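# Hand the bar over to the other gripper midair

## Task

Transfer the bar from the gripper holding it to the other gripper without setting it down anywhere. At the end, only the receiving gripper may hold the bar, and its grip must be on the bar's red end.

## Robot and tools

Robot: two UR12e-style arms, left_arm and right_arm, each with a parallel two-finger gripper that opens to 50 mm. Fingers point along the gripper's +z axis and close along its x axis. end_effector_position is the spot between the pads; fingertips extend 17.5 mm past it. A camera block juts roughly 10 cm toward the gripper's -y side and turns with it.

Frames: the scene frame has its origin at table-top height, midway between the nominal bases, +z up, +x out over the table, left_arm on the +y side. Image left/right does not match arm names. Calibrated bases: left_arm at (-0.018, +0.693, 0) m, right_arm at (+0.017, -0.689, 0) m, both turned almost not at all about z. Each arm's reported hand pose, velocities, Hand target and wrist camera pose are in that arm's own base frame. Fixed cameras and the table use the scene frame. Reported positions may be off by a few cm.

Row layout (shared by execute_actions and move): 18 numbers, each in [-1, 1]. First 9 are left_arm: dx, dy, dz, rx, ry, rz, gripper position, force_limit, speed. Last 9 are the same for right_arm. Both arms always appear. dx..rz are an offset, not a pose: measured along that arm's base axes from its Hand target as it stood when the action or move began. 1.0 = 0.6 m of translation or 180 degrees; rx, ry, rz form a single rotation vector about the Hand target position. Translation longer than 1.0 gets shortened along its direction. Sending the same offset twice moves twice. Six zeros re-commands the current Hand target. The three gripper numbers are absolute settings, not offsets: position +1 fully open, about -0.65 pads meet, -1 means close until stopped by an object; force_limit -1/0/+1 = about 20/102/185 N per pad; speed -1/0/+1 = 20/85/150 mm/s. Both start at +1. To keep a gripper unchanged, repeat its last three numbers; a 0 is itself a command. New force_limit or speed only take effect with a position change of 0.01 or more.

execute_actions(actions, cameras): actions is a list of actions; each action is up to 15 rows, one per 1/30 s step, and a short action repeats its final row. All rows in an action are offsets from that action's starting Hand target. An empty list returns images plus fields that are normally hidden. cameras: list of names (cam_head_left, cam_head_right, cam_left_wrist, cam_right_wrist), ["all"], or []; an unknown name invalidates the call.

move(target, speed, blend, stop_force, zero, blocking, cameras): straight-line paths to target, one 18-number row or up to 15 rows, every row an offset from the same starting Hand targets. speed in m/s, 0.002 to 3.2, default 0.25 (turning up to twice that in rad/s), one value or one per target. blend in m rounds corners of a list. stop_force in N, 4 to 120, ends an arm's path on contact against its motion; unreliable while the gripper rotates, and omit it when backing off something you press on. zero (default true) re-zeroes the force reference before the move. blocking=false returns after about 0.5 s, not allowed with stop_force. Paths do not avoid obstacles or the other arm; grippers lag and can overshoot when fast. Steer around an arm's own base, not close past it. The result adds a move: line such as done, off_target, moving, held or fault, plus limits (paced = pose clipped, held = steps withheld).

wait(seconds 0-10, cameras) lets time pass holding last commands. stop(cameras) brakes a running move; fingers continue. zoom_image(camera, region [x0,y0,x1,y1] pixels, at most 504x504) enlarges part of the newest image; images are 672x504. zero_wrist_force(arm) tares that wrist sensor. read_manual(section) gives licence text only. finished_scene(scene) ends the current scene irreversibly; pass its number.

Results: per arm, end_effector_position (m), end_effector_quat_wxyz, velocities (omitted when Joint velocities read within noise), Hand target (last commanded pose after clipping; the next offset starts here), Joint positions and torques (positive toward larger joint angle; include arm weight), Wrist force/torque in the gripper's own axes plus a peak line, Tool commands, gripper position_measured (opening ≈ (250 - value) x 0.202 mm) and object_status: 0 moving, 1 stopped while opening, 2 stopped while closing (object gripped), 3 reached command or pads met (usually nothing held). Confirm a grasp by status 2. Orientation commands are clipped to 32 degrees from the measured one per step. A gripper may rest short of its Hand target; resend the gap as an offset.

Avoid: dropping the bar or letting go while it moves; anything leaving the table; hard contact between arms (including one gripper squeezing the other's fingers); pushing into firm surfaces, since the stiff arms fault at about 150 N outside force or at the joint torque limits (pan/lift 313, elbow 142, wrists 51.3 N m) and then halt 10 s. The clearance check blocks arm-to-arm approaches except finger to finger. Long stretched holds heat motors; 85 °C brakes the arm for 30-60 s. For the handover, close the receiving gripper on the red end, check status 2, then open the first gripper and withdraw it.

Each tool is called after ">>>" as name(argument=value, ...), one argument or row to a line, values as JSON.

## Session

>>> execute_actions(
  actions=[],
)

Scene clock: 0.00 s.
left_arm: end_effector_position=(+0.4846, -0.6533, +0.1836) position_measured=132 object_status=3 end_effector_quat_wxyz=(+0.130, +0.786, -0.603, -0.042) | right_arm: end_effector_position=(+0.6290, +0.0000, +0.1905) position_measured=3 object_status=3 end_effector_quat_wxyz=(+0.000, +0.707, +0.707, +0.000)
Joint positions: left_arm=[-1.052 -1.242 1.804 -2.156 -1.844 1.824] | right_arm=[3.422 -1.585 -2.144 -0.983 1.571 0.281]
Joint velocities: within noise
Joint torques (N m): no reading
Motor temperatures (°C): left_arm=[41 41 41 37 44 39] | right_arm=[46 44 43 43 46 42]
Wrist force (N): no reading
Wrist torque (N m): no reading
Wrist force, peak (N): no reading
Hand target: left_arm +0.4846, -0.6533, +0.1836; +0.130, +0.786, -0.603, -0.042 | right_arm +0.6290, +0.0000, +0.1905; +0.000, +0.707, +0.707, +0.000
Tool commands: left_gripper/position=-0.027451 left_gripper/force_limit=+1.0 left_gripper/speed=+1.0 right_gripper/position=+1.0 right_gripper/force_limit=+1.0 right_gripper/speed=+1.0

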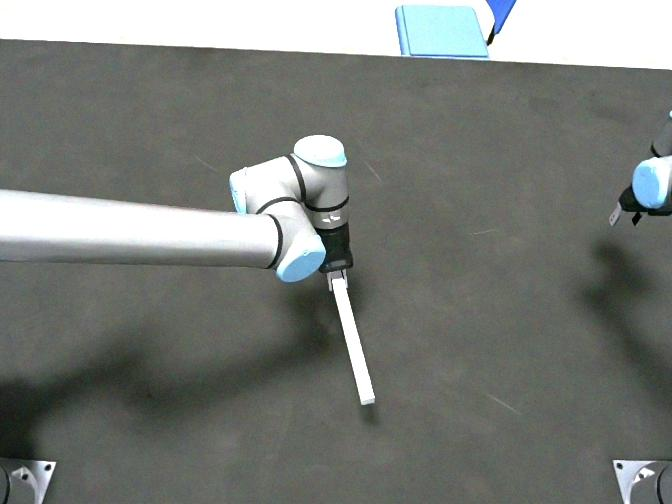

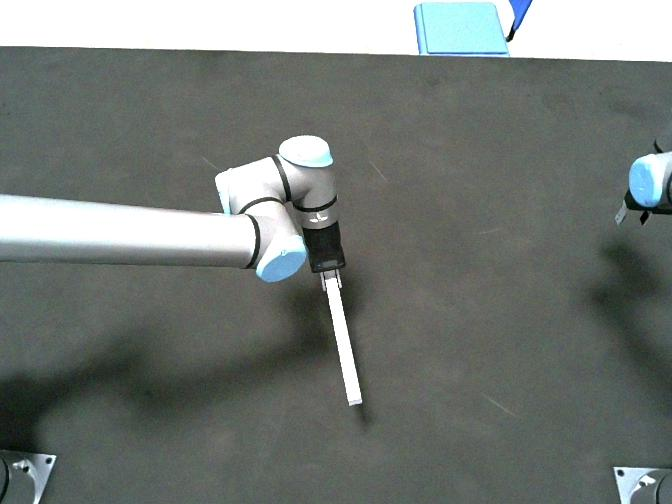

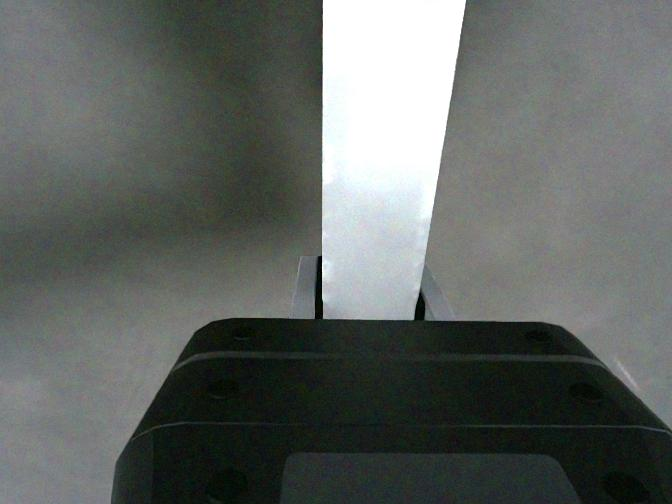

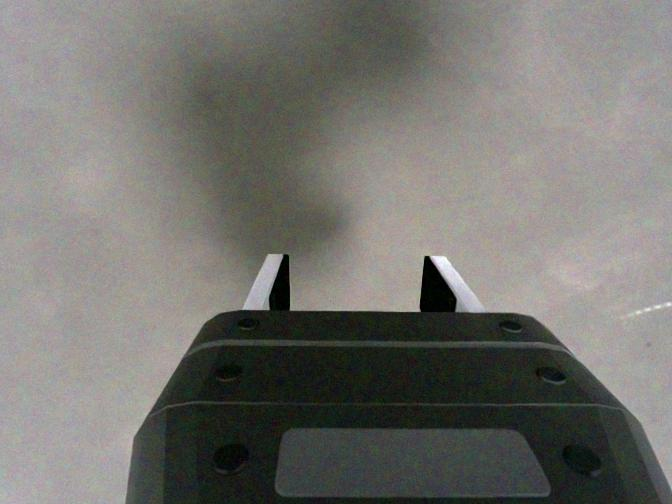

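>>> move(
  target=[0.0745,-0.0268,0.7607,-0.3190,-0.4832,-0.4012,-1,1,1,-0.1333,0.4167,0.85,0.19245,-0.19245,0.19245,1,1,1],
  speed=0.5,
)

>>> move(
  target=[0,0,0,0,0,0,-1,1,1,-0.1370,0.4667,0.5112,0.19245,-0.19245,0.1899,1,1,1],
  speed=0.5,
  cameras=["cam_head_left","cam_left_wrist","cam_right_wrist"],
)

>>> zoom_image(
  camera="cam_right_wrist",
  region=[230, 0, 480, 330],
)

Scene clock: 92.47 s.
left_arm: end_effector_position=(+0.5293, -0.6694, +0.6400) position_measured=132 object_status=2 end_effector_quat_wxyz=(+0.015, -0.018, +0.767, -0.641) | right_arm: end_effector_position=(+0.5490, +0.2501, +0.7006) position_measured=3 object_status=3 end_effector_quat_wxyz=(+0.000, +0.408, +0.817, +0.408)
Joint positions: left_arm=[-0.918 -1.461 1.849 -3.313 -2.166 3.264] | right_arm=[3.662 -1.181 -1.852 -0.93 1.996 0.046]
Joint torques (N m): left_arm=[-4.55 -70.63 -55.03 -6.95 -2.57 0.62] | right_arm=[-19.4 -4.51 50.13 4.15 -0.45 2.44]
Wrist force (N): left_arm=[1.8 11.4 -7.8] | right_arm=[0.1 -2.2 -0.7]
Wrist torque (N m): left_arm=[0.27 -0.14 0.41] | right_arm=[-0.29 -0.36 0.21]
Wrist force, peak (N): left_arm=[1.7 12.0 -7.8] | right_arm=[1.8 -1.0 -2.0]
Hand target: left_arm +0.5293, -0.6694, +0.6401; +0.015, -0.018, +0.767, -0.641 | right_arm +0.5491, +0.2500, +0.7005; +0.000, +0.408, +0.816, +0.408
Off the commanded pose: left_arm 0.000 m, 0 deg | right_arm 0.000 m, 0 deg.
move: done

Scene clock: 94.10 s.
left_arm: end_effector_position=(+0.5293, -0.6694, +0.6400) position_measured=132 object_status=2 end_effector_quat_wxyz=(+0.015, -0.018, +0.767, -0.641) | right_arm: end_effector_position=(+0.4668, +0.5300, +1.0072) position_measured=3 object_status=3 end_effector_quat_wxyz=(+0.002, +0.003, +0.707, +0.708)
Joint positions: left_arm=[-0.918 -1.461 1.849 -3.313 -2.166 3.264] | right_arm=[3.963 -1.46 -1.511 -0.169 2.313 0.004]
Joint torques (N m): left_arm=[-13.21 -80.04 -60.61 -8.5 -2.69 2.03] | right_arm=[-11.38 26.53 59.7 5.14 -0.02 3.51]
Wrist force (N): left_arm=[1.6 11.3 -7.6] | right_arm=[1.3 -2.8 -2.5]
Wrist torque (N m): left_arm=[0.31 -0.12 0.40] | right_arm=[-0.51 -0.72 0.13]
Wrist force, peak (N): left_arm=[1.8 11.9 -8.0] | right_arm=[1.2 -3.6 -2.8]
Hand target: left_arm +0.5293, -0.6694, +0.6401; +0.015, -0.018, +0.767, -0.641 | right_arm +0.4669, +0.5300, +1.0073; +0.002, +0.003, +0.706, +0.708
Off the commanded pose: left_arm 0.000 m, 0 deg | right_arm 0.000 m, 0 deg.
move: done
Images, in order (width x height): cam_head_left 672x504, cam_left_wrist 672x504, cam_right_wrist 672x504.

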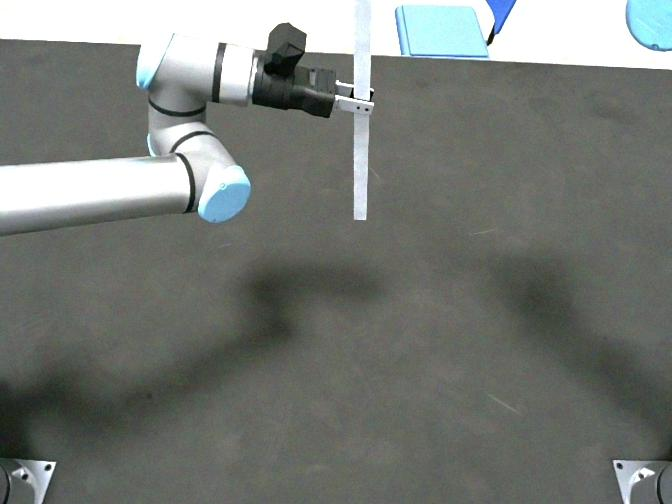

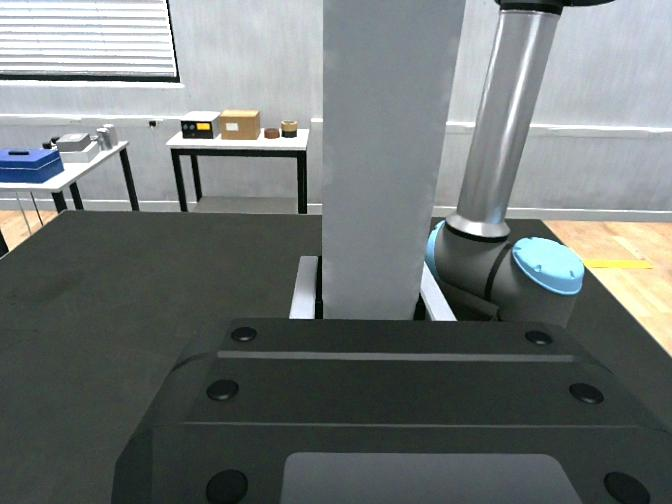

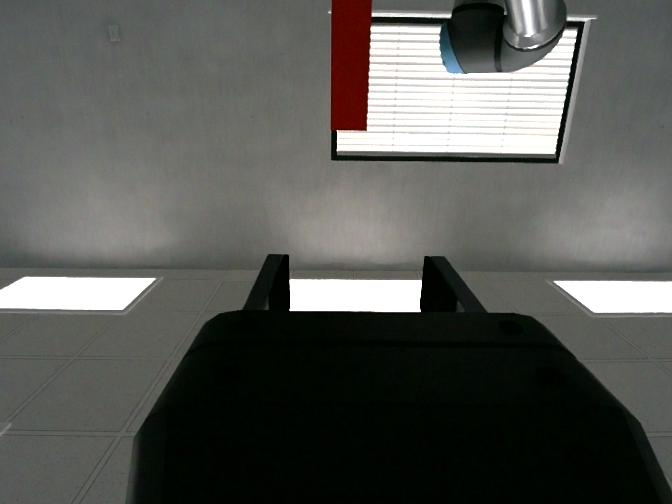

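Scaled by 1.527 from the camera's 672x504 image, which has a finer 960x720 frame.

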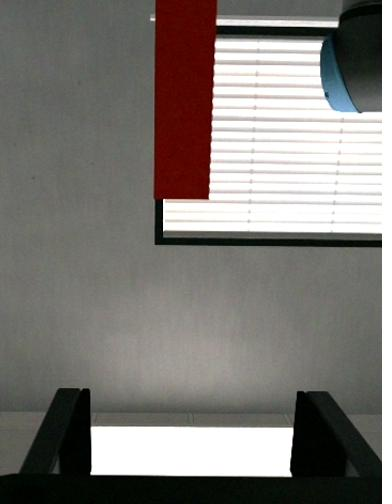

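>>> move(
  target=[0,0,0,0,0,0,-1,1,1,-0.0011,0.15,-0.1483,0,0,0,1,1,1],
  speed=0.3,
  cameras=["cam_right_wrist"],
)

>>> zoom_image(
  camera="cam_right_wrist",
  region=[230, 80, 480, 330],
)

Scene clock: 121.27 s.
left_arm: end_effector_position=(+0.5293, -0.6694, +0.6401) position_measured=132 object_status=2 end_effector_quat_wxyz=(+0.015, -0.018, +0.767, -0.641) | right_arm: end_effector_position=(+0.4662, +0.6201, +0.9183) position_measured=3 object_status=3 end_effector_quat_wxyz=(+0.001, +0.003, +0.706, +0.708)
Joint positions: left_arm=[-0.918 -1.461 1.849 -3.313 -2.166 3.264] | right_arm=[4.075 -1.527 -1.605 -0.007 2.201 0.004]
Joint torques (N m): left_arm=[-12.73 -84.09 -69.98 -8.43 -2.59 1.89] | right_arm=[-0.03 50.25 50.44 4.43 0.05 3.59]
Wrist force (N): left_arm=[1.6 11.5 -7.7] | right_arm=[1.1 -3.4 -2.4]
Wrist torque (N m): left_arm=[0.33 -0.12 0.40] | right_arm=[-0.68 -0.78 0.00]
Wrist force, peak (N): left_arm=[1.6 11.8 -7.9] | right_arm=[1.3 -7.2 1.2]
Hand target: left_arm +0.5293, -0.6694, +0.6401; +0.015, -0.018, +0.767, -0.641 | right_arm +0.4662, +0.6200, +0.9183; +0.002, +0.003, +0.706, +0.708
Off the commanded pose: left_arm 0.000 m, 0 deg | right_arm 0.000 m, 0 deg.
move: done
Images, in order (width x height): cam_right_wrist 672x504.

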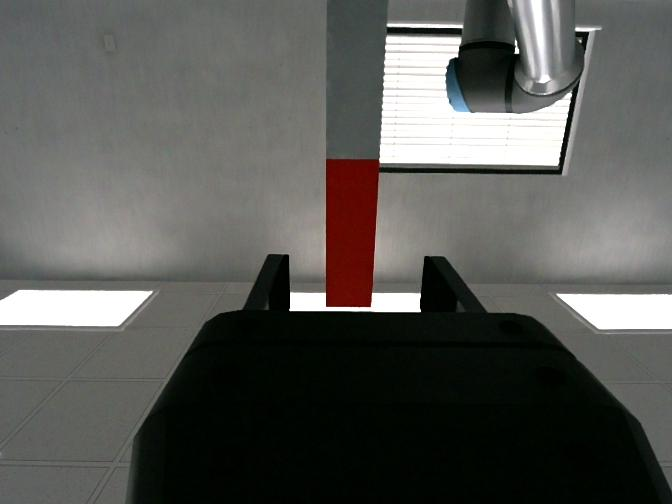

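Scaled by 2.016 from the camera's 672x504 image, which has a finer 960x720 frame.

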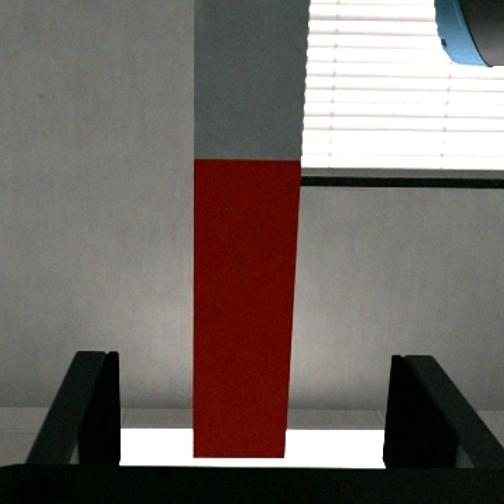

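>>> move(
  target=[0,0,0,0,0,0,-1,1,1,0.001,0.125,-0.0058,0,0,0,1,1,1],
  speed=0.15,
  stop_force=25,
)

>>> execute_actions(
  actions=[
    [[0,0,0,0,0,0,-1,1,1,0,0,0,0,0,0,-1,-1,-0.7]],
  ],
  cameras=["cam_right_wrist"],
)

Scene clock: 136.07 s.
left_arm: end_effector_position=(+0.5293, -0.6694, +0.6401) position_measured=132 object_status=2 end_effector_quat_wxyz=(+0.015, -0.018, +0.767, -0.641) | right_arm: end_effector_position=(+0.4668, +0.6951, +0.9148) position_measured=3 object_status=3 end_effector_quat_wxyz=(+0.002, +0.003, +0.706, +0.708)
Joint positions: left_arm=[-0.918 -1.461 1.849 -3.313 -2.166 3.264] | right_arm=[4.148 -1.608 -1.531 0 2.128 0.004]
Joint torques (N m): left_arm=[-11.63 -84.07 -70.73 -8.52 -2.72 1.77] | right_arm=[-20.92 68.17 45.05 0.69 -0.48 -2.24]
Wrist force (N): left_arm=[1.9 11.3 -7.8] | right_arm=[2.2 -2.9 -2.9]
Wrist torque (N m): left_arm=[0.31 -0.15 0.41] | right_arm=[-0.49 -0.91 0.05]
Wrist force, peak (N): left_arm=[1.4 11.7 -7.8] | right_arm=[0.5 -3.6 -5.6]
Hand target: left_arm +0.5293, -0.6694, +0.6401; +0.015, -0.018, +0.767, -0.641 | right_arm +0.4668, +0.6950, +0.9148; +0.002, +0.003, +0.706, +0.708
Off the commanded pose: left_arm 0.000 m, 0 deg | right_arm 0.000 m, 0 deg.
move: done

Scene clock: 136.93 s.
left_arm: end_effector_position=(+0.5293, -0.6694, +0.6401) position_measured=132 object_status=2 end_effector_quat_wxyz=(+0.015, -0.018, +0.767, -0.641) | right_arm: end_effector_position=(+0.4668, +0.6950, +0.9148) position_measured=127 object_status=2 end_effector_quat_wxyz=(+0.002, +0.003, +0.706, +0.708)
Joint positions: left_arm=[-0.918 -1.461 1.849 -3.313 -2.166 3.264] | right_arm=[4.148 -1.608 -1.531 0 2.128 0.004]
Joint torques (N m): left_arm=[-12.15 -83.68 -69.45 -8.71 -2.48 1.63] | right_arm=[-20.4 74.99 43.07 1.04 -1.78 -2.31]
Wrist force (N): left_arm=[1.2 11.5 -7.6] | right_arm=[2.2 -2.8 -2.9]
Wrist torque (N m): left_arm=[0.35 -0.10 0.17] | right_arm=[-0.53 -0.90 -0.08]
Wrist force, peak (N): left_arm=[0.8 12.3 -7.7] | right_arm=[2.1 -3.3 -3.4]
Hand target: left_arm +0.5293, -0.6694, +0.6401; +0.015, -0.018, +0.767, -0.641 | right_arm +0.4668, +0.6950, +0.9148; +0.002, +0.003, +0.706, +0.708
Off the commanded pose: left_arm 0.000 m, 0 deg | right_arm 0.000 m, 0 deg.
Images, in order (width x height): cam_right_wrist 672x504.

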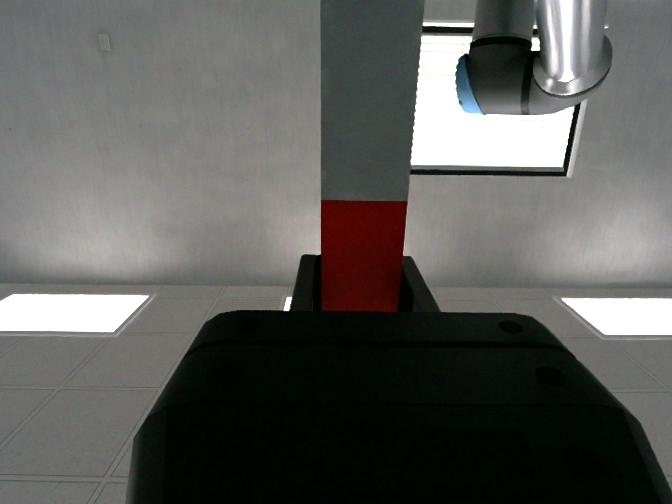

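>>> execute_actions(
  actions=[
    [[0,0,0,0,0,0,-1,1,1,0,0,0,0,0,0,-0.97,1,-0.9]],
  ],
)

Scene clock: 144.60 s.
left_arm: end_effector_position=(+0.5293, -0.6694, +0.6401) position_measured=132 object_status=2 end_effector_quat_wxyz=(+0.015, -0.018, +0.767, -0.641) | right_arm: end_effector_position=(+0.4668, +0.6950, +0.9148) position_measured=133 object_status=2 end_effector_quat_wxyz=(+0.002, +0.003, +0.706, +0.708)
Joint positions: left_arm=[-0.918 -1.461 1.849 -3.313 -2.166 3.264] | right_arm=[4.148 -1.608 -1.531 0 2.128 0.004]
Joint torques (N m): left_arm=[-11.49 -80.96 -70.43 -8.64 -2.32 1.71] | right_arm=[-15.95 75.93 42.71 2.05 -1.83 -2.09]
Wrist force (N): left_arm=[1.5 11.1 -7.9] | right_arm=[2.4 -3.1 -3.0]
Wrist torque (N m): left_arm=[0.35 -0.14 0.18] | right_arm=[-0.51 -0.94 -0.09]
Wrist force, peak (N): left_arm=[1.2 11.8 -8.0] | right_arm=[2.5 -3.4 -3.2]
Hand target: left_arm +0.5293, -0.6694, +0.6401; +0.015, -0.018, +0.767, -0.641 | right_arm +0.4668, +0.6950, +0.9148; +0.002, +0.003, +0.706, +0.708
Off the commanded pose: left_arm 0.000 m, 0 deg | right_arm 0.000 m, 0 deg.

>>> execute_actions(
  actions=[
    [[0,0,0,0,0,0,1,1,-0.8,0,0,0,0,0,0,-0.97,1,-0.9]],
  ],
)

>>> move(
  target=[-0.0113,0.2457,0.0443,0,0,0,1,1,-0.8,0,0,0,0,0,0,-0.97,1,-0.9],
  speed=0.3,
  cameras=["cam_left_wrist","cam_right_wrist"],
)

Scene clock: 150.20 s.
left_arm: end_effector_position=(+0.5293, -0.6694, +0.6401) position_measured=3 object_status=3 end_effector_quat_wxyz=(+0.015, -0.018, +0.767, -0.641) | right_arm: end_effector_position=(+0.4668, +0.6950, +0.9148) position_measured=133 object_status=2 end_effector_quat_wxyz=(+0.002, +0.003, +0.706, +0.708)
Joint positions: left_arm=[-0.918 -1.461 1.849 -3.313 -2.166 3.264] | right_arm=[4.148 -1.608 -1.531 0 2.128 0.004]
Joint torques (N m): left_arm=[-11.13 -51.88 -37.25 -0.37 -2.01 1.57] | right_arm=[-12.36 74.39 68.83 7.08 -1.78 -2.23]
Wrist force (N): left_arm=[1.8 1.5 -9.7] | right_arm=[2.3 -13.3 -2.6]
Wrist torque (N m): left_arm=[0.30 -0.15 0.41] | right_arm=[-0.68 -0.92 0.07]
Wrist force, peak (N): left_arm=[2.0 11.8 -7.8] | right_arm=[2.1 -14.8 -2.7]
Hand target: left_arm +0.5293, -0.6694, +0.6401; +0.015, -0.018, +0.767, -0.641 | right_arm +0.4668, +0.6950, +0.9148; +0.002, +0.003, +0.706, +0.708
Off the commanded pose: left_arm 0.000 m, 0 deg | right_arm 0.000 m, 0 deg.

Scene clock: 151.20 s.
left_arm: end_effector_position=(+0.5225, -0.5221, +0.6665) position_measured=3 object_status=3 end_effector_quat_wxyz=(+0.015, -0.018, +0.767, -0.641) | right_arm: end_effector_position=(+0.4668, +0.6950, +0.9148) position_measured=133 object_status=2 end_effector_quat_wxyz=(+0.002, +0.003, +0.706, +0.708)
Joint positions: left_arm=[-0.756 -1.623 1.964 -3.237 -2.324 3.311] | right_arm=[4.148 -1.608 -1.531 0 2.128 0.004]
Joint torques (N m): left_arm=[16.65 -60.06 -60.23 -4.51 -1.34 -3.24] | right_arm=[-11.81 74.62 68.28 7.3 -1.93 -2.04]
Wrist force (N): left_arm=[1.5 1.7 -9.8] | right_arm=[2.0 -13.5 -2.7]
Wrist torque (N m): left_arm=[0.33 -0.10 0.35] | right_arm=[-0.69 -0.88 0.05]
Wrist force, peak (N): left_arm=[1.5 1.8 -14.3] | right_arm=[2.1 -13.7 -2.8]
Hand target: left_arm +0.5225, -0.5220, +0.6666; +0.015, -0.018, +0.767, -0.641 | right_arm +0.4668, +0.6950, +0.9148; +0.002, +0.003, +0.706, +0.708
Off the commanded pose: left_arm 0.000 m, 0 deg | right_arm 0.000 m, 0 deg.
move: done
Images, in order (width x height): cam_left_wrist 672x504, cam_right_wrist 672x504.

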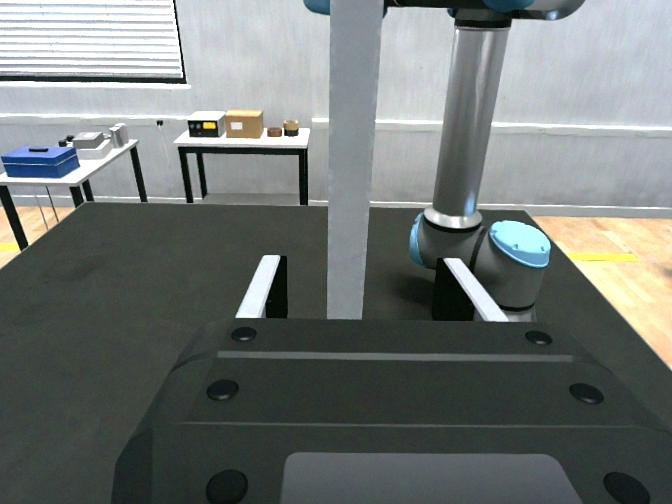

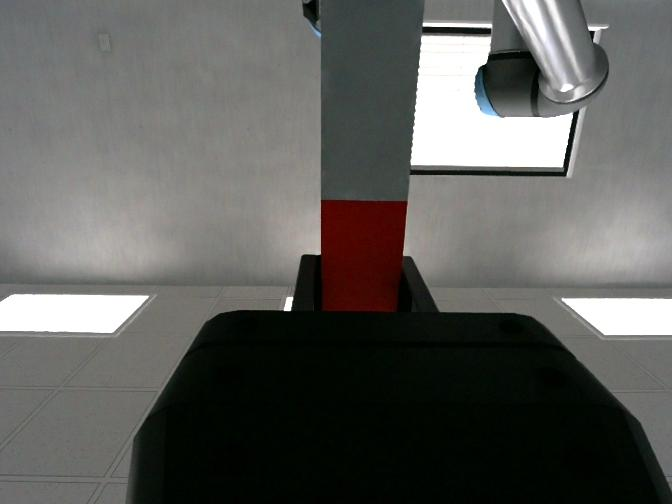

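>>> finished_scene(
  scene=2,
)

The scene is finished: the task was done.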